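# Untie plastic bag handles and spread them apart

## Task

Undo the knot joining the plastic bag's handles, then draw the two handle bases well away from each other, with all of the bag's contents still inside it.

## Robot and tools

Robot: two arms, left_arm and right_arm, each ending in a parallel gripper whose fingers point along its own +z axis and close along its y axis. The reported hand point (end_effector_position) sits between the finger pads, roughly 1 cm short of the tips. Six cameras: cam_head_left, cam_head_right, cam_high, cam_low, cam_left_wrist, cam_right_wrist, all 672x504. A two-camera stand is fixed to the floor behind the arms.

Frame: everything is in the scene frame. Origin is at table-top height, halfway between the nominal arm bases; +x points out over the table, +z up, and left_arm is on the +y side (this is not the image side). Actual bases: left_arm at (-0.004, +0.371, +0.046) m, right_arm at (-0.021, -0.322, +0.026) m, both nearly unrotated. Printed positions and orientations may be off by a few cm, more when an arm is stretched.

Row layout (shared by execute_actions and move): one flat list of 14 numbers covering both arms, each in [-1, 1]: left dx, dy, dz, rx, ry, rz, opening, then right dx, dy, dz, rx, ry, rz, opening. The six pose numbers are offsets, not poses: they are measured from that arm's Hand target as it stands when the action or move begins, along scene axes, with rotation about the hand point. Scale: 1.0 equals 0.6 m for dx, dy, dz, and 180 degrees for the rotation vector rx, ry, rz. Opening is absolute, not an offset: +1 fully open (0.094 m), -1 shut. To leave an arm alone, send six zeros and repeat its current opening (a 0 opening is a real command to half-close).

execute_actions(actions, cameras): actions is a list of actions; each action is up to 15 rows, one per 1/30 s step, and a short action holds its last row out to 15 steps. Every row in an action counts from the same start pose, not from the row before; a new action starts again from the current Hand target, so a repeated offset moves further. An empty actions list returns images and full status. cameras: names, ["all"], or [] ; an unknown name voids the call.

move(target, speed, blend, opening_speed, grip_force, blocking, cameras): target is one 14-number row or a list of up to 15 rows, each counted from the Hand targets at the move's start. Paths are straight, end together, and are capped at 10 s. speed: m/s, 0.002 to 2.9, default 0.25 (turn rate twice that in rad/s); one value or one per target. blend: corner rounding in m for lists, default 0 (stop at each). opening_speed: opening-scale units per second, at least 0.2; use it to close gently. grip_force: newtons per pad, 10 to 50, one value or one per arm; in this task the pads are capped anyway at roughly 25 to 37 N. blocking=false returns early while the move continues. The move line reports the ending (done, off_target, moving, held, fault) and limits such as paced or held. Done means at rest within 10 mm and 2 degrees.

wait(seconds 0 to 3600): lets time pass without new commands; returns early if a running move ends. stop(): brakes a running move. zoom_image(camera, region [x0,y0,x1,y1], at most 504x504 pixels) enlarges part of the newest image of that camera. read_manual gives only licence text. finished_scene(scene): ends the current scene, irreversibly; give the current scene number.

Result lines: end_effector_position (m) and end_effector_quat_wxyz per arm; Hand target (last commanded pose after clipping, the base for next offsets); Tool commands; grip_measured (opening on the -1..+1 scale, reads a little wide when empty, a bit narrower than a held rigid part); grip_effort_nm (gripper motor effort, negative closing, has offset and never fully returns to zero); Joint positions, velocities ("within noise" means still), torques; step readings of hand positions for action calls; MOTOR HOT / FAULT warnings.

Behaviour to expect: orientation commands are clipped to 40 degrees from the current one per step. Grippers lag, sag under friction and weight, and may stop short; a later execute_actions call (even all zeros) re-requests the target, otherwise add the missing offset. Tiny moves may not happen or may go sideways, so check position and tilt after each motion. Faster moves stray more and hit harder. Paths ignore obstacles and the other arm.

Avoid: letting anything, including bag contents, fall or end up off the table; dropping or releasing things while they move; fast impacts or hard pushes, especially on fixed or heavy items (that fails outright); any contact between the two grippers, wrist cameras or arms, and closing one gripper on the other's fingers; routing a path close to an arm's own base (the elbow may whip round); driving far past a contact, since a blocked arm keeps pressing until commanded back past its gripper. Long stretched holds or pushing toward unreachable poses heat motors: at 75 °C a warning appears, at 90 °C the arm folds and goes idle, at 100 °C it collapses. Grip the soft bag with slow closing and let go by commanding an opening well above grip_measured.

Each tool is called by a JSON object that holds its "op" and its "data".

## Session

{"op": "execute_actions", "data": {"actions": []}}

Scene clock: 0.00 s.
left_arm: end_effector_position=(+0.3843, +0.3510, +0.1345) grip_measured=+1.000 grip_effort_nm=n/a end_effector_quat_wxyz=(+0.576, +0.037, +0.817, -0.021) | right_arm: end_effector_position=(+0.3553, -0.3720, +0.0954) grip_measured=+1.000 grip_effort_nm=n/a end_effector_quat_wxyz=(+0.527, +0.114, +0.839, -0.070)
Joint positions: left_arm=[-0.021 1.529 0.336 0.849 0.049 0.026 0.094] | right_arm=[-0.049 1.515 0.361 0.696 0.204 0.102 0.094]
Joint velocities: within noise
Joint torques (N m): no reading
Heat: left arm: 36 °C; right arm: 37 °C.
Hand target: left_arm +0.3862, +0.3509, +0.1387; +0.580, +0.037, +0.813, -0.021 | right_arm +0.3573, -0.3720, +0.0991; +0.532, +0.114, +0.836, -0.070
Tool commands: left_gripper/opening=+1.0 right_gripper/opening=+1.0

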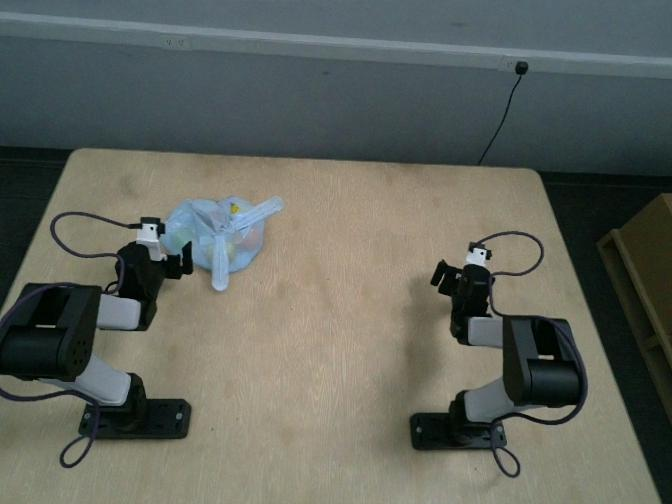

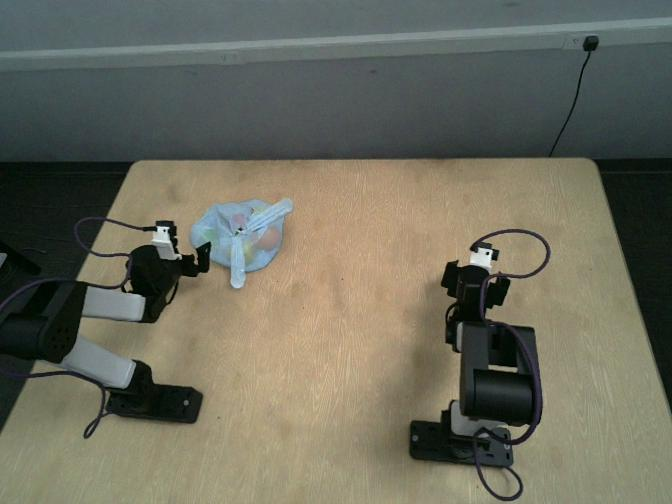

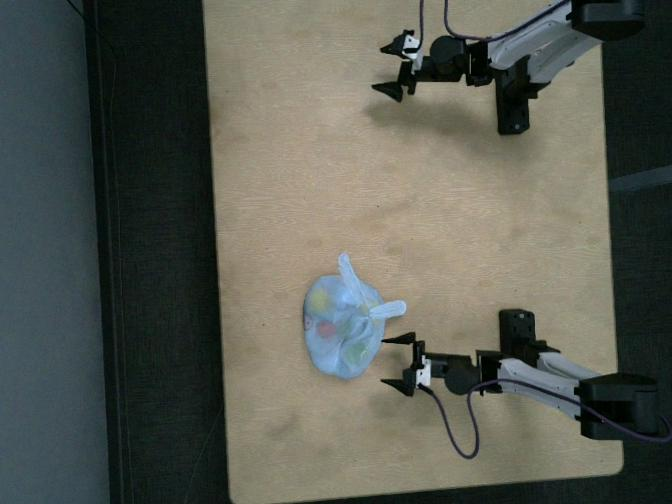

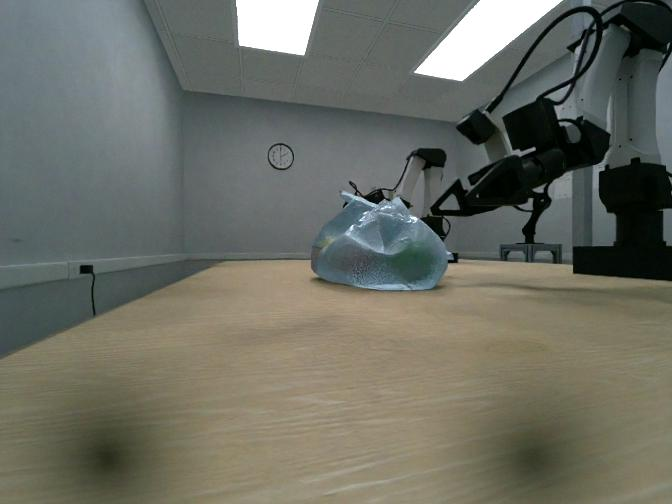

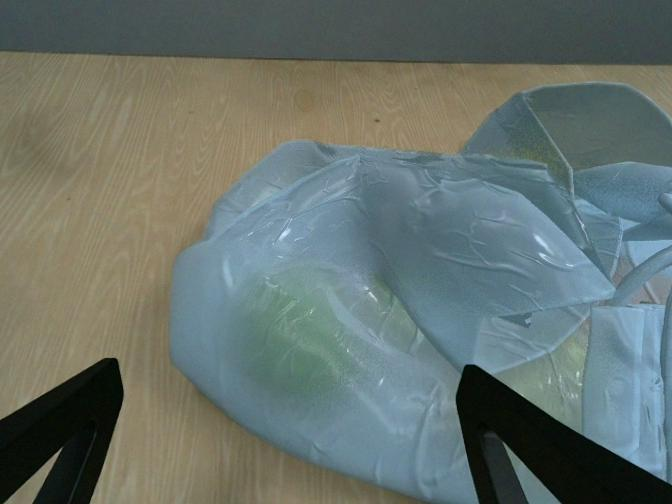

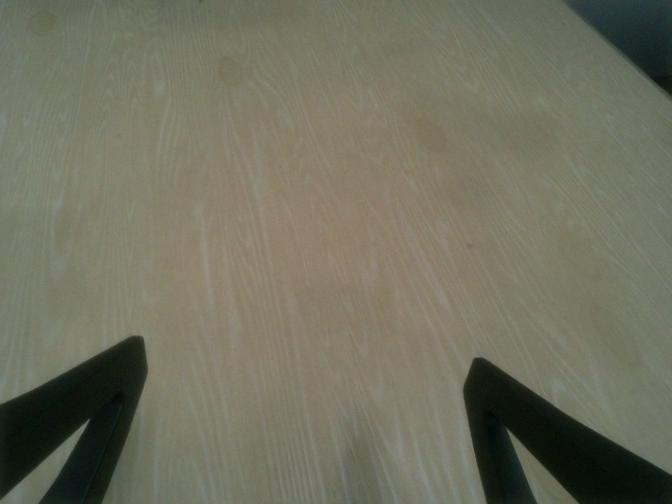

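{"op": "zoom_image", "data": {"camera": "cam_high", "region": [270, 230, 430, 390]}}

{"op": "zoom_image", "data": {"camera": "cam_head_left", "region": [140, 170, 300, 310]}}

{"op": "zoom_image", "data": {"camera": "cam_head_right", "region": [160, 170, 320, 310]}}

{"op": "zoom_image", "data": {"camera": "cam_low", "region": [290, 160, 470, 310]}}

Scaled by 3.150 from the camera's image (finer frame: 960x720).

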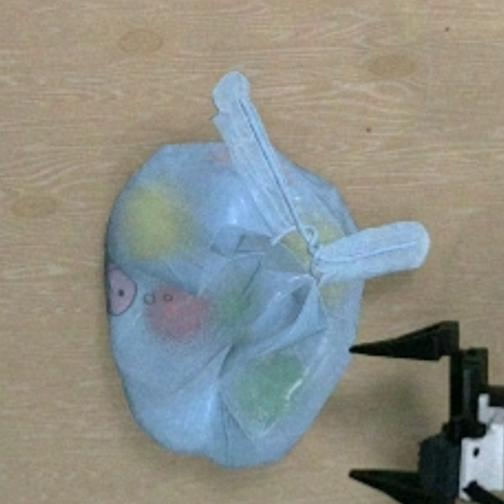

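Scaled by 3.150 from the camera's image (finer frame: 960x720).

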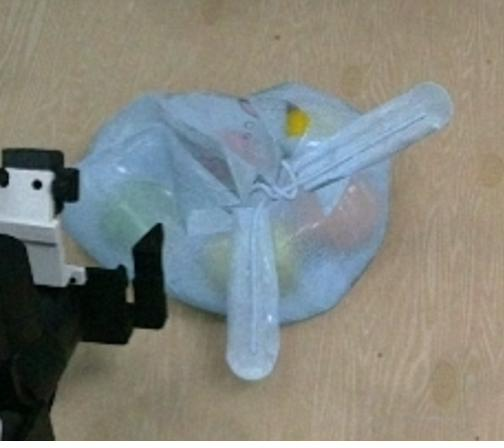

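Scaled by 3.150 from the camera's image (finer frame: 960x720).

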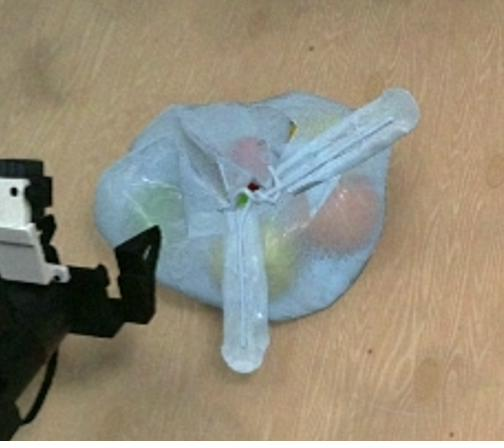

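Scaled by 2.800 from the camera's image (finer frame: 960x720).

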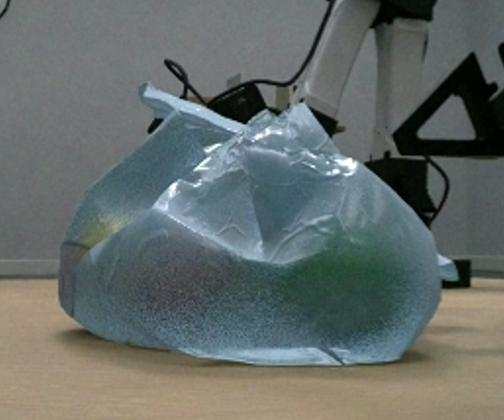

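{"op": "move", "data": {"target": [-0.2, 0.08, 0.27, 0, 0.12, 0, 1, -0.1, 0.63, 0.33, -0.019, 0.055, 0.362, 1], "cameras": ["all"], "speed": 0.4}}

Scene clock: 16.57 s.
left_arm: end_effector_position=(+0.2655, +0.3986, +0.2948) grip_measured=+1.000 grip_effort_nm=0.00 end_effector_quat_wxyz=(+0.414, +0.029, +0.909, -0.027) | right_arm: end_effector_position=(+0.2975, +0.0015, +0.2912) grip_measured=+1.000 grip_effort_nm=0.00 end_effector_quat_wxyz=(+0.419, -0.366, +0.809, +0.191)
Joint positions: left_arm=[0.293 0.899 1.036 -0.888 0.286 0.225 0.094] | right_arm=[0.755 1.5 1.384 -0.499 -0.073 -0.048 0.094]
Joint torques (N m): left_arm=[-0.32 -0.81 8.8 1.38 0.23 0.04] | right_arm=[0.13 -6.45 11.96 2.18 -0.08 -0.17]
Heat: left arm: 40 °C; right arm: 37 °C.
Hand target: left_arm +0.2661, +0.3989, +0.3008; +0.418, +0.032, +0.908, -0.027 | right_arm +0.2973, +0.0060, +0.2970; +0.418, -0.375, +0.804, +0.195
Off the commanded pose: left_arm 0.006 m, 1 deg | right_arm 0.007 m, 1 deg.
move: done

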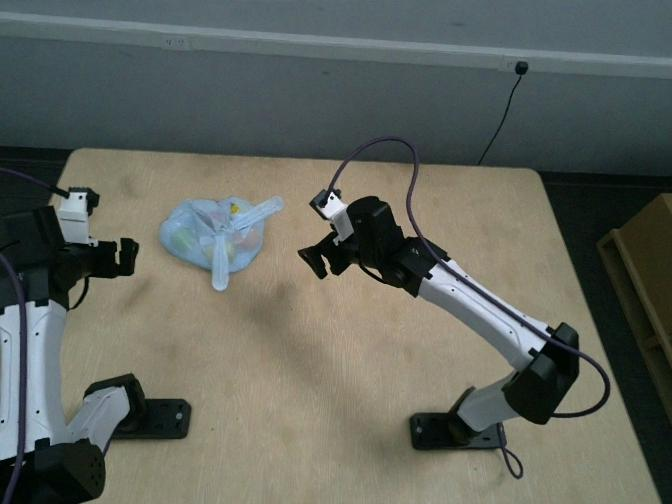

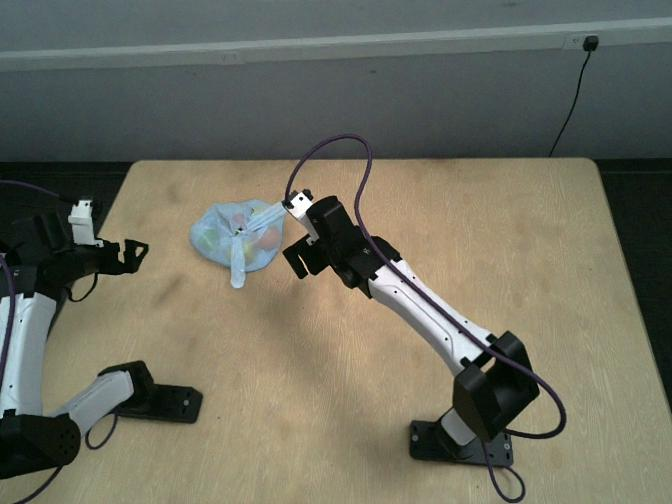

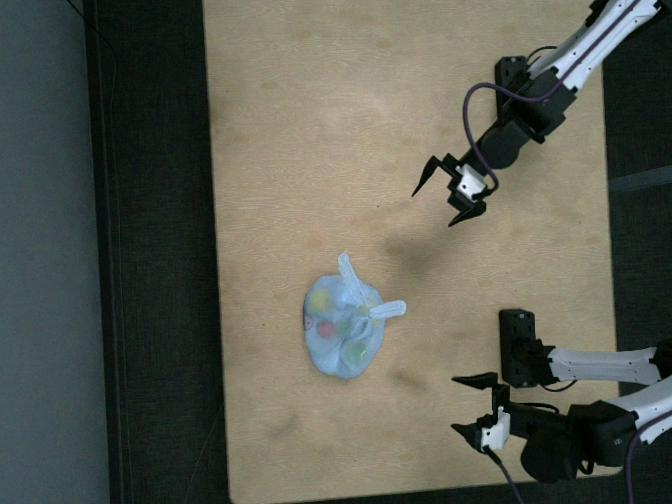

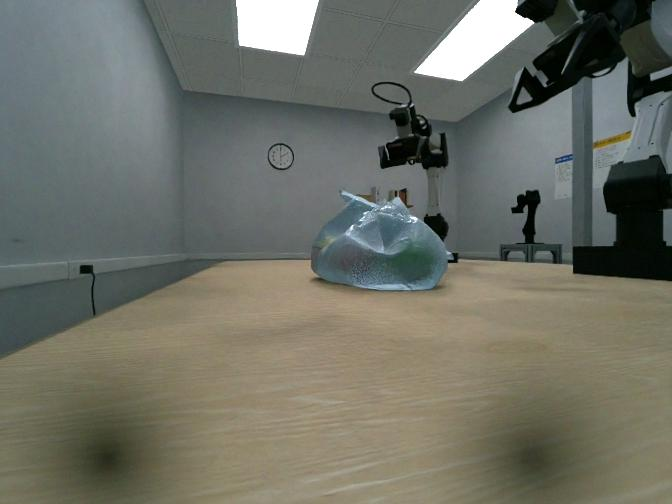

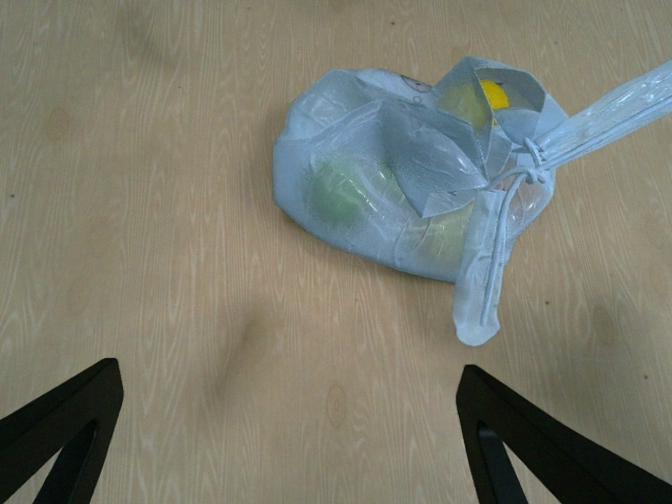

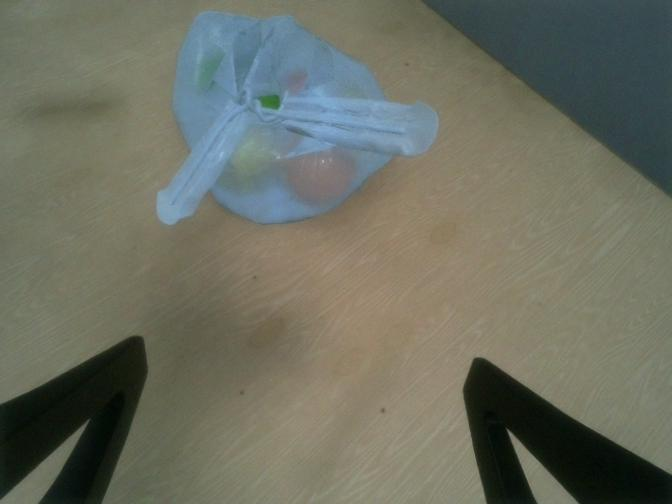

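{"op": "zoom_image", "data": {"camera": "cam_left_wrist", "region": [410, 40, 672, 360]}}

{"op": "zoom_image", "data": {"camera": "cam_right_wrist", "region": [150, 0, 450, 230]}}

Scaled by 1.575 from the camera's image (finer frame: 960x720).

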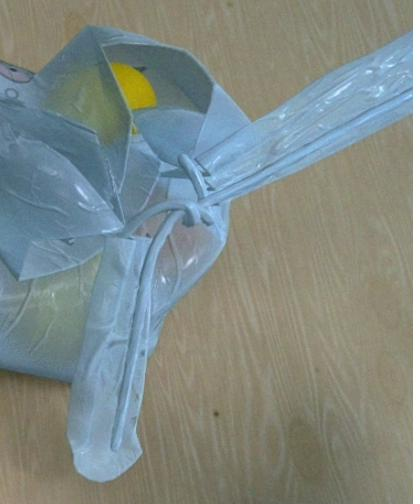

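Scaled by 1.680 from the camera's image (finer frame: 960x720).

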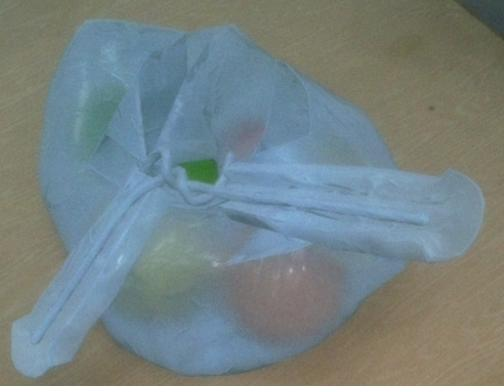

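{"op": "move", "data": {"target": [0.15, -0.323, -0.12, 0, 0, 0, 1, 0, -0.05, 0, 0, 0, 0, 1], "cameras": ["cam_left_wrist"], "speed": 0.4}}

{"op": "zoom_image", "data": {"camera": "cam_left_wrist", "region": [150, 60, 530, 380]}}

Scene clock: 55.33 s.
left_arm: end_effector_position=(+0.3499, +0.2095, +0.2218) grip_measured=+1.000 grip_effort_nm=0.00 end_effector_quat_wxyz=(+0.408, +0.037, +0.912, -0.024) | right_arm: end_effector_position=(+0.3029, -0.0188, +0.2985) grip_measured=+1.000 grip_effort_nm=0.00 end_effector_quat_wxyz=(+0.423, -0.369, +0.804, +0.194)
Joint positions: left_arm=[-0.576 1.366 1.014 -0.437 -0.355 -0.355 0.094] | right_arm=[0.69 1.462 1.368 -0.515 -0.133 -0.091 0.094]
Joint torques (N m): left_arm=[-1.35 -4.67 9.31 1.52 -0.27 -0.08] | right_arm=[-0.58 -9.44 7.47 2.19 -0.12 -0.17]
Heat: left arm: 44 °C; right arm: 49 °C.
Hand target: left_arm +0.3561, +0.2051, +0.2287; +0.417, +0.032, +0.908, -0.027 | right_arm +0.2973, -0.0240, +0.2971; +0.418, -0.375, +0.804, +0.195
Off the commanded pose: left_arm 0.010 m, 1 deg | right_arm 0.008 m, 1 deg.
move: done

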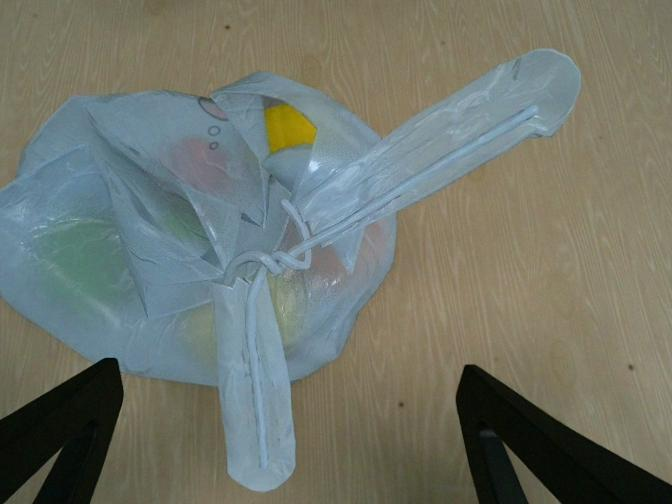

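Scaled by 1.326 from the camera's image (finer frame: 960x720).

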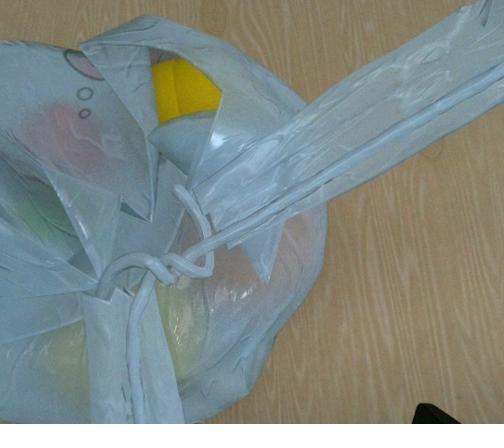

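{"op": "zoom_image", "data": {"camera": "cam_left_wrist", "region": [200, 180, 350, 300]}}

Scaled by 3.360 from the camera's image (finer frame: 960x720).

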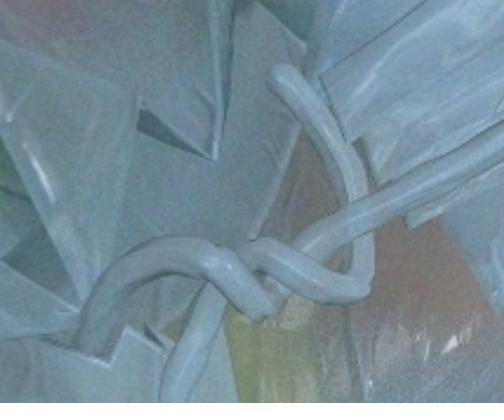

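{"op": "move", "data": {"target": [0.07, 0.063, -0.07, 0.04, 0.101, -0.146, -0.49, 0, 0, 0, 0, 0, 0, 1], "cameras": ["cam_left_wrist", "cam_right_wrist"]}}

{"op": "zoom_image", "data": {"camera": "cam_right_wrist", "region": [180, 20, 360, 160]}}

{"op": "zoom_image", "data": {"camera": "cam_left_wrist", "region": [200, 180, 480, 420]}}

Scene clock: 85.57 s.
left_arm: end_effector_position=(+0.3940, +0.2443, +0.1842) grip_measured=-0.488 grip_effort_nm=-0.12 end_effector_quat_wxyz=(+0.250, +0.255, +0.932, -0.066) | right_arm: end_effector_position=(+0.3029, -0.0188, +0.2985) grip_measured=+1.000 grip_effort_nm=0.00 end_effector_quat_wxyz=(+0.423, -0.369, +0.804, +0.194)
Joint positions: left_arm=[-0.243 1.669 1.338 -0.733 0.136 0.247 0.024] | right_arm=[0.69 1.462 1.368 -0.515 -0.133 -0.091 0.094]
Joint torques (N m): left_arm=[-0.59 -7.35 9.14 0.99 0.19 0.03] | right_arm=[-0.59 -9.42 7.49 2.19 -0.11 -0.18]
Heat: left arm: 47 °C; right arm: 44 °C.
Hand target: left_arm +0.3982, +0.2429, +0.1868; +0.251, +0.258, +0.931, -0.069 | right_arm +0.2973, -0.0240, +0.2971; +0.418, -0.375, +0.804, +0.195
Off the commanded pose: left_arm 0.005 m, 1 deg | right_arm 0.008 m, 1 deg.
move: done

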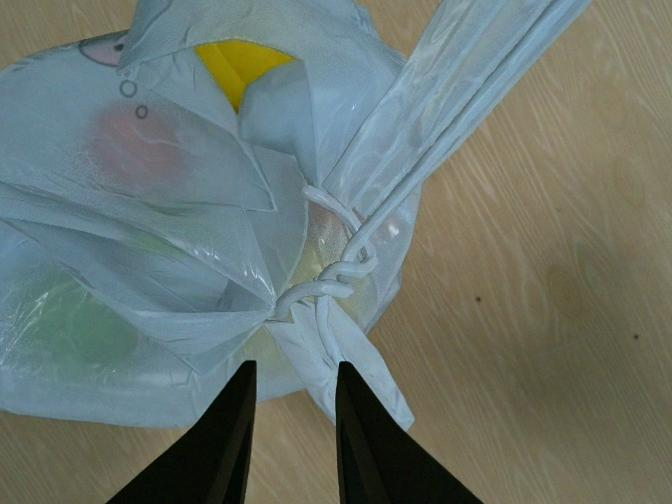

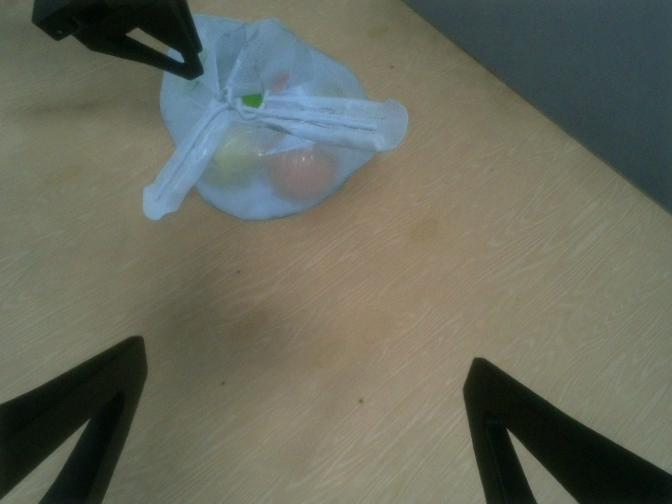

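Scaled by 2.800 from the camera's image (finer frame: 960x720).

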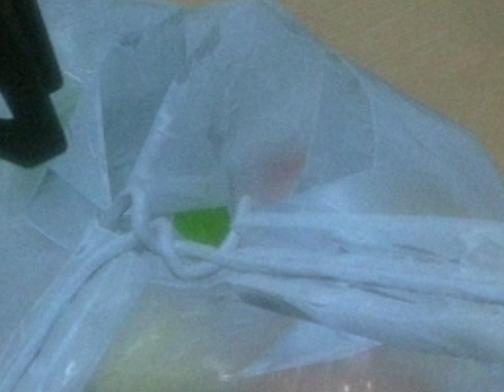

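Scaled by 1.800 from the camera's image (finer frame: 960x720).

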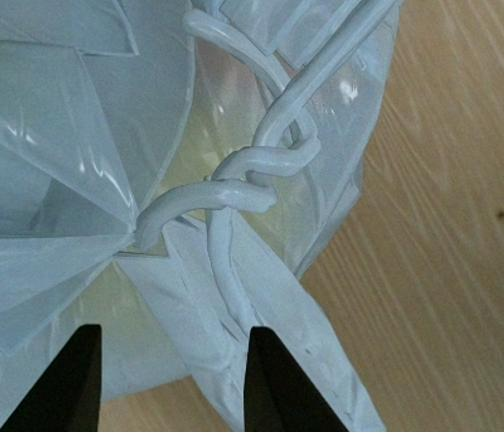

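{"op": "move", "data": {"target": [0.0333, -0.0188, -0.0817, 0, 0, 0, -0.66, 0, 0, 0, 0, 0, 0, 1], "cameras": ["cam_left_wrist", "cam_right_wrist"], "speed": 0.1}}

{"op": "zoom_image", "data": {"camera": "cam_left_wrist", "region": [200, 180, 480, 420]}}

Scene clock: 107.57 s.
left_arm: end_effector_position=(+0.4181, +0.2342, +0.1429) grip_measured=-0.658 grip_effort_nm=-0.11 end_effector_quat_wxyz=(+0.253, +0.258, +0.930, -0.067) | right_arm: end_effector_position=(+0.3029, -0.0188, +0.2985) grip_measured=+1.000 grip_effort_nm=0.00 end_effector_quat_wxyz=(+0.423, -0.369, +0.804, +0.194)
Joint positions: left_arm=[-0.252 1.788 1.307 -0.576 0.136 0.247 0.016] | right_arm=[0.69 1.462 1.368 -0.515 -0.133 -0.091 0.094]
Joint torques (N m): left_arm=[-1.44 -8.8 6.43 1.2 0.11 -0.11] | right_arm=[-0.61 -9.42 7.51 2.19 -0.11 -0.17]
Heat: left arm: 47 °C; right arm: 46 °C.
Hand target: left_arm +0.4181, +0.2316, +0.1377; +0.250, +0.258, +0.931, -0.069 | right_arm +0.2973, -0.0240, +0.2971; +0.418, -0.375, +0.804, +0.195
Off the commanded pose: left_arm 0.006 m, 0 deg | right_arm 0.008 m, 1 deg.
move: done

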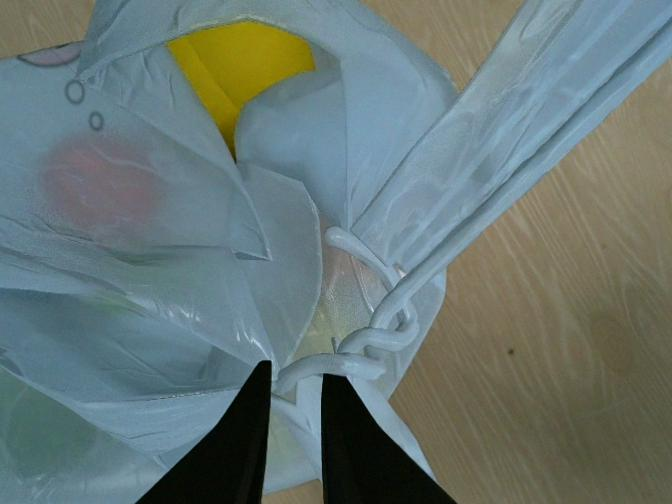

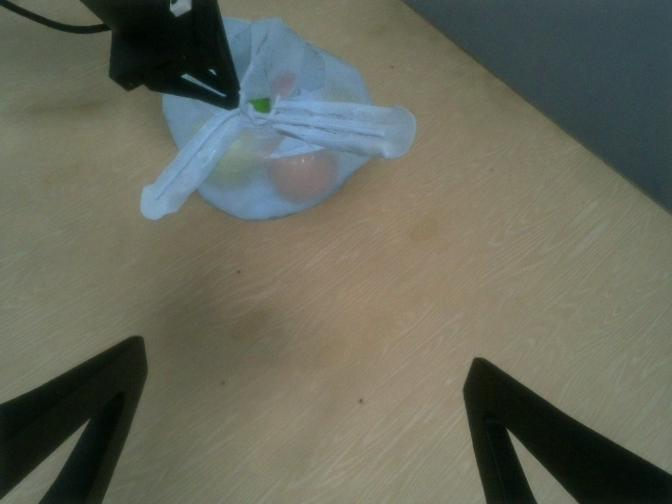

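Scaled by 1.800 from the camera's image (finer frame: 960x720).

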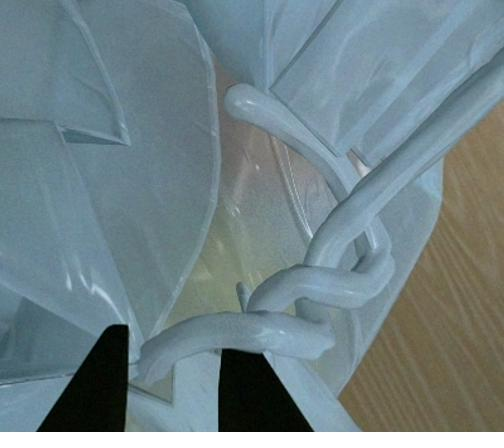

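{"op": "move", "data": {"target": [0.008, -0.003, -0.019, 0, 0, 0, -0.66, 0, 0, 0, 0, 0, 0, 1], "cameras": ["cam_left_wrist"], "speed": 0.08}}

{"op": "zoom_image", "data": {"camera": "cam_left_wrist", "region": [200, 180, 480, 420]}}

Scene clock: 111.60 s.
left_arm: end_effector_position=(+0.4237, +0.2328, +0.1333) grip_measured=-0.658 grip_effort_nm=-0.12 end_effector_quat_wxyz=(+0.255, +0.258, +0.929, -0.068) | right_arm: end_effector_position=(+0.3029, -0.0188, +0.2985) grip_measured=+1.000 grip_effort_nm=0.00 end_effector_quat_wxyz=(+0.423, -0.369, +0.804, +0.194)
Joint positions: left_arm=[-0.252 1.815 1.299 -0.537 0.136 0.246 0.016] | right_arm=[0.69 1.462 1.368 -0.515 -0.133 -0.091 0.094]
Joint torques (N m): left_arm=[-1.57 -8.8 6.26 1.24 0.11 -0.11] | right_arm=[-0.58 -9.47 7.51 2.19 -0.11 -0.18]
Heat: left arm: 46 °C; right arm: 46 °C.
Hand target: left_arm +0.4229, +0.2298, +0.1263; +0.250, +0.258, +0.931, -0.069 | right_arm +0.2973, -0.0240, +0.2971; +0.418, -0.375, +0.804, +0.195
Off the commanded pose: left_arm 0.008 m, 1 deg | right_arm 0.008 m, 1 deg.
move: done

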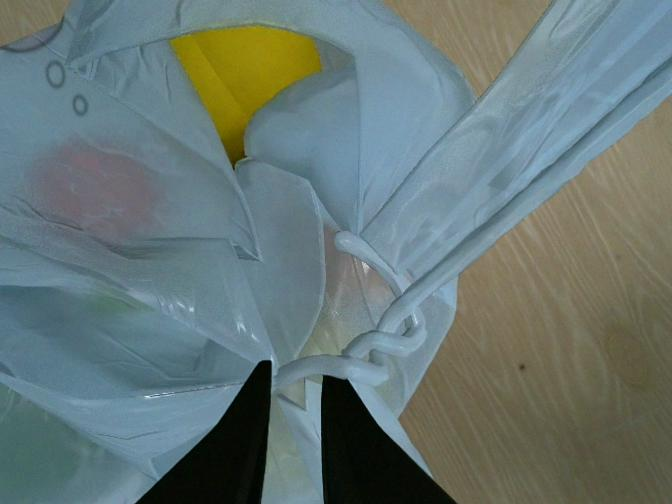

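Scaled by 1.800 from the camera's image (finer frame: 960x720).

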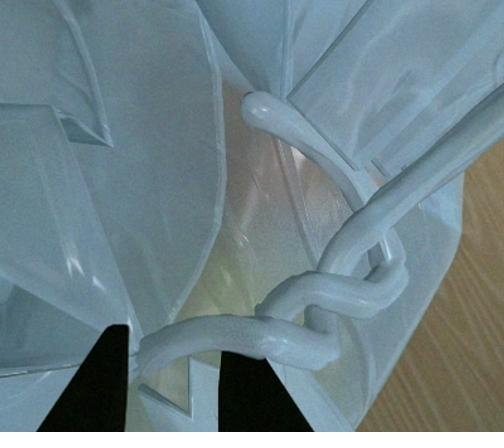

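{"op": "move", "data": {"target": [0.01, -0.006, -0.02, 0, 0, 0, -0.66, 0, 0, 0, 0, 0, 0, 1], "speed": 0.08}}

{"op": "move", "data": {"target": [0, 0, 0, 0, 0, 0, -1, 0, 0, 0, 0, 0, 0, 1], "cameras": ["cam_left_wrist"], "opening_speed": 0.4}}

{"op": "zoom_image", "data": {"camera": "cam_left_wrist", "region": [200, 180, 480, 420]}}

Scene clock: 116.87 s.
left_arm: end_effector_position=(+0.4300, +0.2291, +0.1212) grip_measured=-0.658 grip_effort_nm=-0.11 end_effector_quat_wxyz=(+0.255, +0.258, +0.929, -0.069) | right_arm: end_effector_position=(+0.3029, -0.0188, +0.2985) grip_measured=+1.000 grip_effort_nm=0.00 end_effector_quat_wxyz=(+0.423, -0.369, +0.804, +0.194)
Joint positions: left_arm=[-0.256 1.854 1.299 -0.498 0.136 0.241 0.016] | right_arm=[0.69 1.462 1.368 -0.515 -0.133 -0.091 0.094]
Joint torques (N m): left_arm=[-1.69 -9.14 6.17 1.2 0.09 -0.11] | right_arm=[-0.59 -9.46 7.49 2.19 -0.12 -0.17]
Heat: left arm: 46 °C; right arm: 46 °C.
Hand target: left_arm +0.4289, +0.2262, +0.1143; +0.250, +0.258, +0.931, -0.069 | right_arm +0.2973, -0.0240, +0.2971; +0.418, -0.375, +0.804, +0.195
Off the commanded pose: left_arm 0.008 m, 1 deg | right_arm 0.008 m, 1 deg.
move: done

Scene clock: 117.93 s.
left_arm: end_effector_position=(+0.4303, +0.2290, +0.1214) grip_measured=-0.915 grip_effort_nm=-0.59 end_effector_quat_wxyz=(+0.256, +0.258, +0.929, -0.069) | right_arm: end_effector_position=(+0.3029, -0.0188, +0.2985) grip_measured=+1.000 grip_effort_nm=0.00 end_effector_quat_wxyz=(+0.423, -0.369, +0.804, +0.194)
Joint positions: left_arm=[-0.256 1.854 1.299 -0.496 0.136 0.241 0.004] | right_arm=[0.69 1.462 1.368 -0.515 -0.133 -0.091 0.094]
Joint torques (N m): left_arm=[-1.68 -9.14 6.19 1.21 0.08 -0.11] | right_arm=[-0.57 -9.43 7.51 2.2 -0.13 -0.16]
Heat: left arm: 46 °C; right arm: 46 °C.
Hand target: left_arm +0.4289, +0.2262, +0.1143; +0.250, +0.258, +0.931, -0.069 | right_arm +0.2973, -0.0240, +0.2971; +0.418, -0.375, +0.804, +0.195
Off the commanded pose: left_arm 0.008 m, 1 deg | right_arm 0.008 m, 1 deg.
move: done

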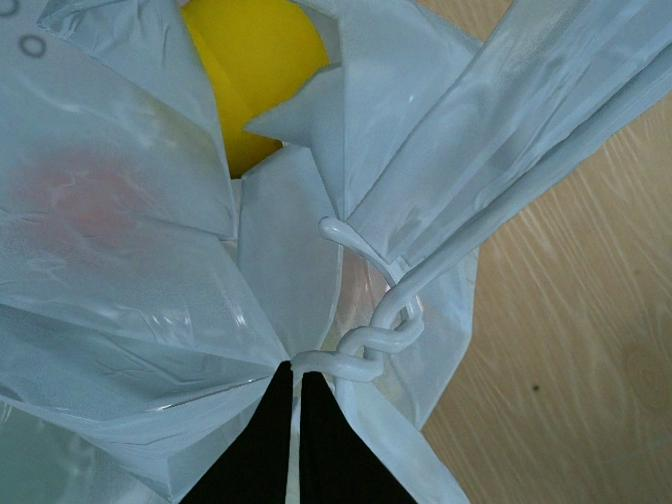

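Scaled by 1.800 from the camera's image (finer frame: 960x720).

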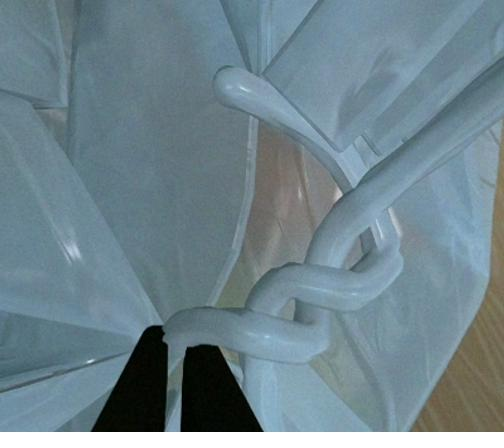

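{"op": "move", "data": {"target": [0, 0.06, 0.09, 0, 0, 0, -1, 0, 0, 0, 0, 0, 0, 1], "cameras": ["cam_left_wrist", "cam_head_right", "cam_right_wrist"], "speed": 0.06}}

{"op": "zoom_image", "data": {"camera": "cam_left_wrist", "region": [200, 180, 480, 420]}}

Scene clock: 121.97 s.
left_arm: end_effector_position=(+0.4247, +0.2626, +0.1477) grip_measured=-0.915 grip_effort_nm=-0.59 end_effector_quat_wxyz=(+0.229, +0.255, +0.937, -0.068) | right_arm: end_effector_position=(+0.3029, -0.0188, +0.2985) grip_measured=+1.000 grip_effort_nm=-0.01 end_effector_quat_wxyz=(+0.423, -0.369, +0.804, +0.194)
Joint positions: left_arm=[-0.172 1.822 1.394 -0.69 0.171 0.312 0.004] | right_arm=[0.69 1.462 1.368 -0.515 -0.133 -0.091 0.094]
Joint torques (N m): left_arm=[-0.5 -12.78 8.77 0.95 0.21 -0.01] | right_arm=[-0.59 -9.44 7.51 2.21 -0.12 -0.16]
Heat: left arm: 45 °C; right arm: 46 °C.
Hand target: left_arm +0.4289, +0.2621, +0.1683; +0.250, +0.258, +0.931, -0.069 | right_arm +0.2973, -0.0240, +0.2971; +0.418, -0.375, +0.804, +0.195
Off the commanded pose: left_arm 0.021 m, 3 deg | right_arm 0.008 m, 1 deg.
move: off_target (left_arm)
Images, in order (width x height): cam_head_right 672x504, cam_left_wrist 672x504, cam_right_wrist 672x504.

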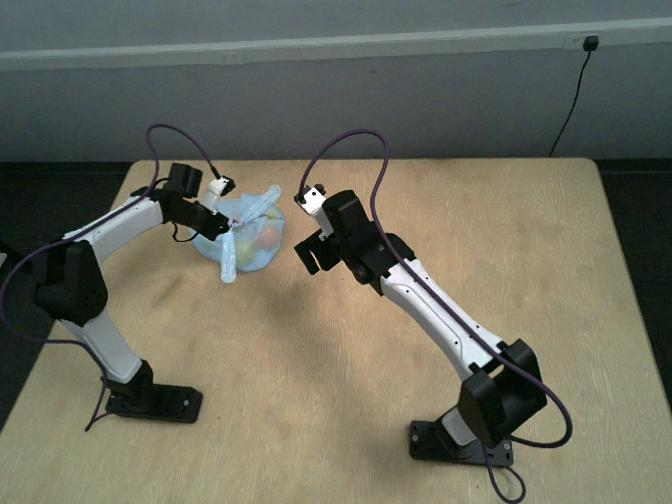

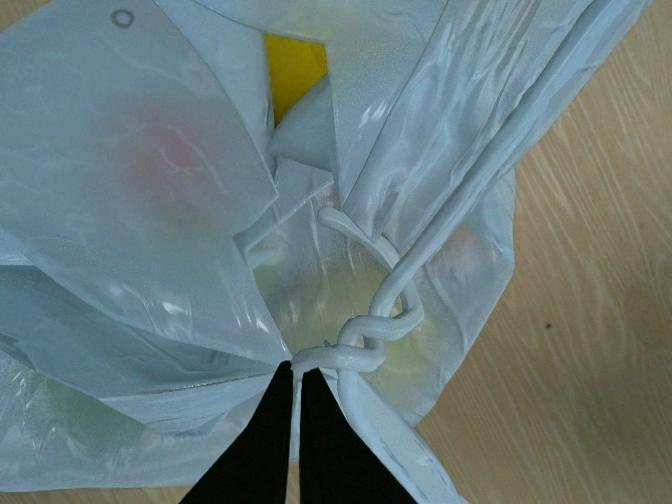

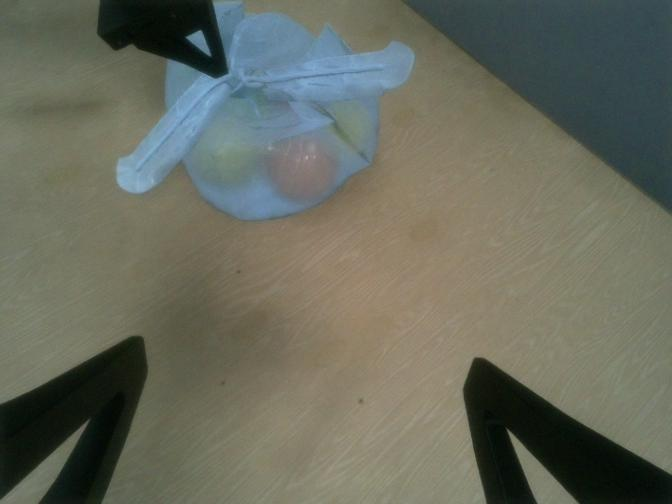

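Scaled by 1.800 from the camera's image (finer frame: 960x720).

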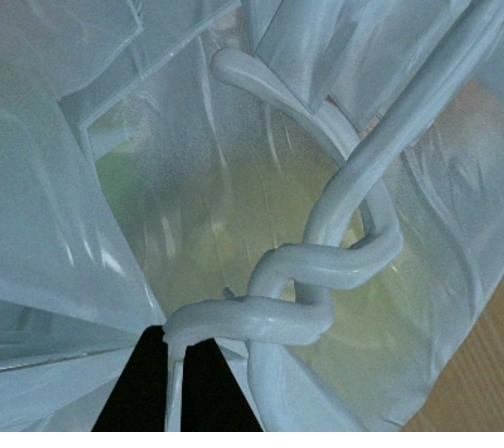

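{"op": "move", "data": {"target": [-0.05, -0.3, -0.01, 0, 0, 0, -1, 0.0, -0.25, 0, 0, 0, 0, 1], "cameras": ["all"], "speed": 0.12}}

{"op": "zoom_image", "data": {"camera": "cam_left_wrist", "region": [200, 180, 480, 420]}}

Scene clock: 128.83 s.
left_arm: end_effector_position=(+0.3950, +0.0850, +0.1611) grip_measured=-0.915 grip_effort_nm=-0.59 end_effector_quat_wxyz=(+0.249, +0.261, +0.930, -0.070) | right_arm: end_effector_position=(+0.3035, -0.1728, +0.2986) grip_measured=+1.000 grip_effort_nm=0.00 end_effector_quat_wxyz=(+0.422, -0.371, +0.805, +0.191)
Joint positions: left_arm=[-0.63 1.945 1.587 -0.691 -0.045 -0.078 0.004] | right_arm=[0.166 1.24 1.231 -0.721 -0.544 -0.44 0.094]
Joint torques (N m): left_arm=[-1.07 -9.95 9.18 1.09 -0.07 -0.11] | right_arm=[-0.59 -6.19 7.69 1.94 -0.31 -0.17]
Heat: left arm: 46 °C; right arm: 46 °C.
Hand target: left_arm +0.3989, +0.0822, +0.1623; +0.250, +0.258, +0.931, -0.069 | right_arm +0.2973, -0.1740, +0.2972; +0.418, -0.375, +0.804, +0.194
Off the commanded pose: left_arm 0.005 m, 0 deg | right_arm 0.007 m, 1 deg.
move: done

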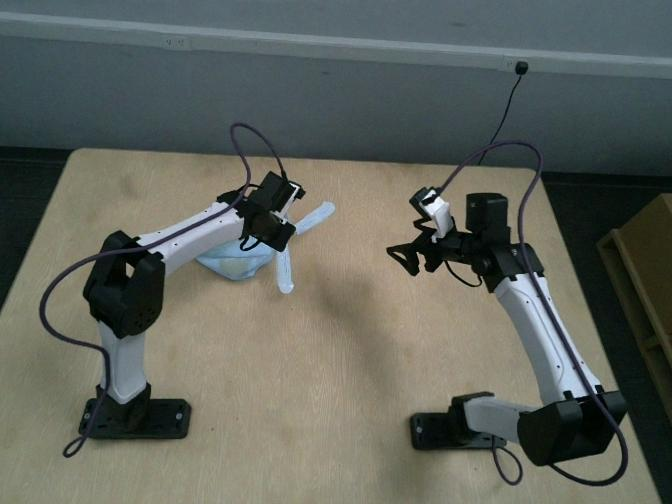

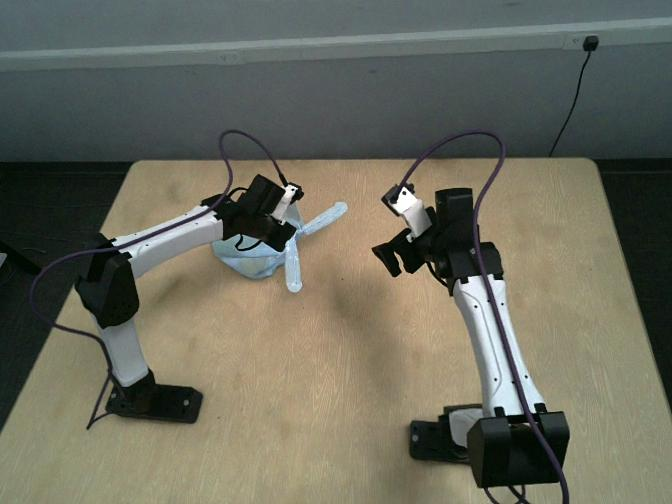

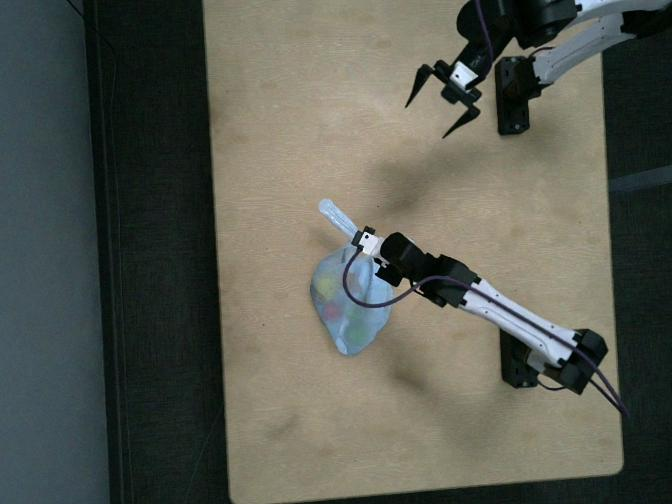

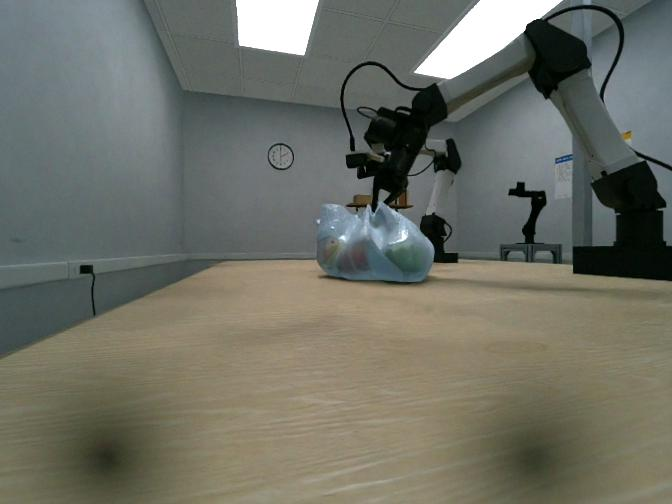

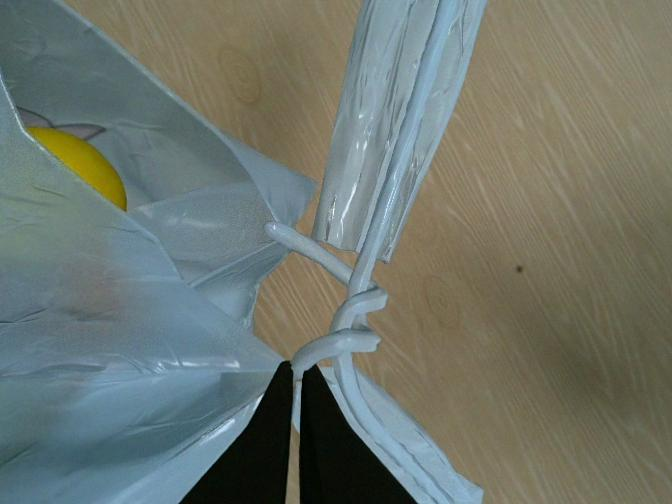

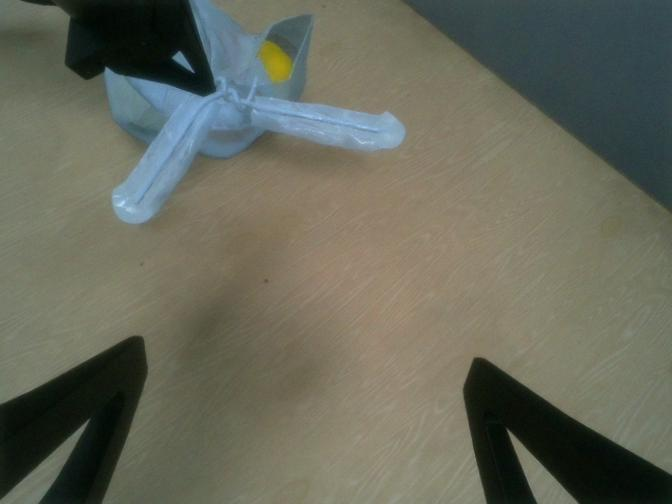

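Scaled by 1.800 from the camera's image (finer frame: 960x720).

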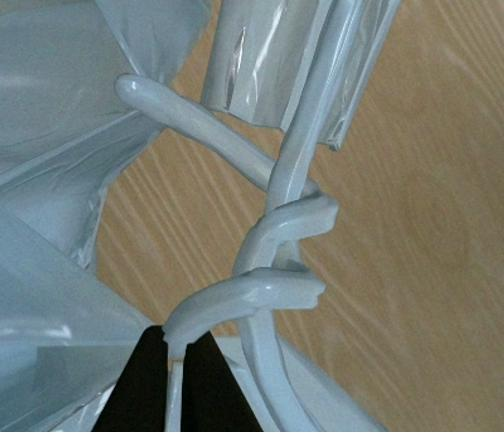

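{"op": "zoom_image", "data": {"camera": "cam_right_wrist", "region": [180, 40, 300, 140]}}

Scaled by 4.200 from the camera's image (finer frame: 960x720).

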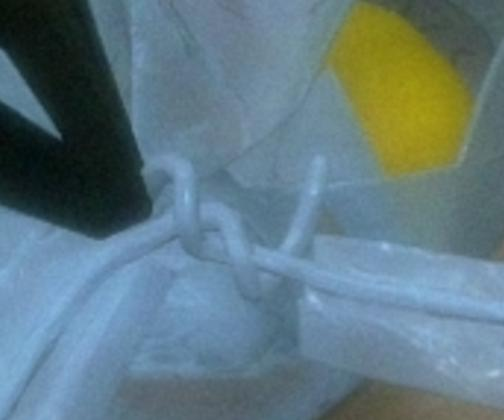

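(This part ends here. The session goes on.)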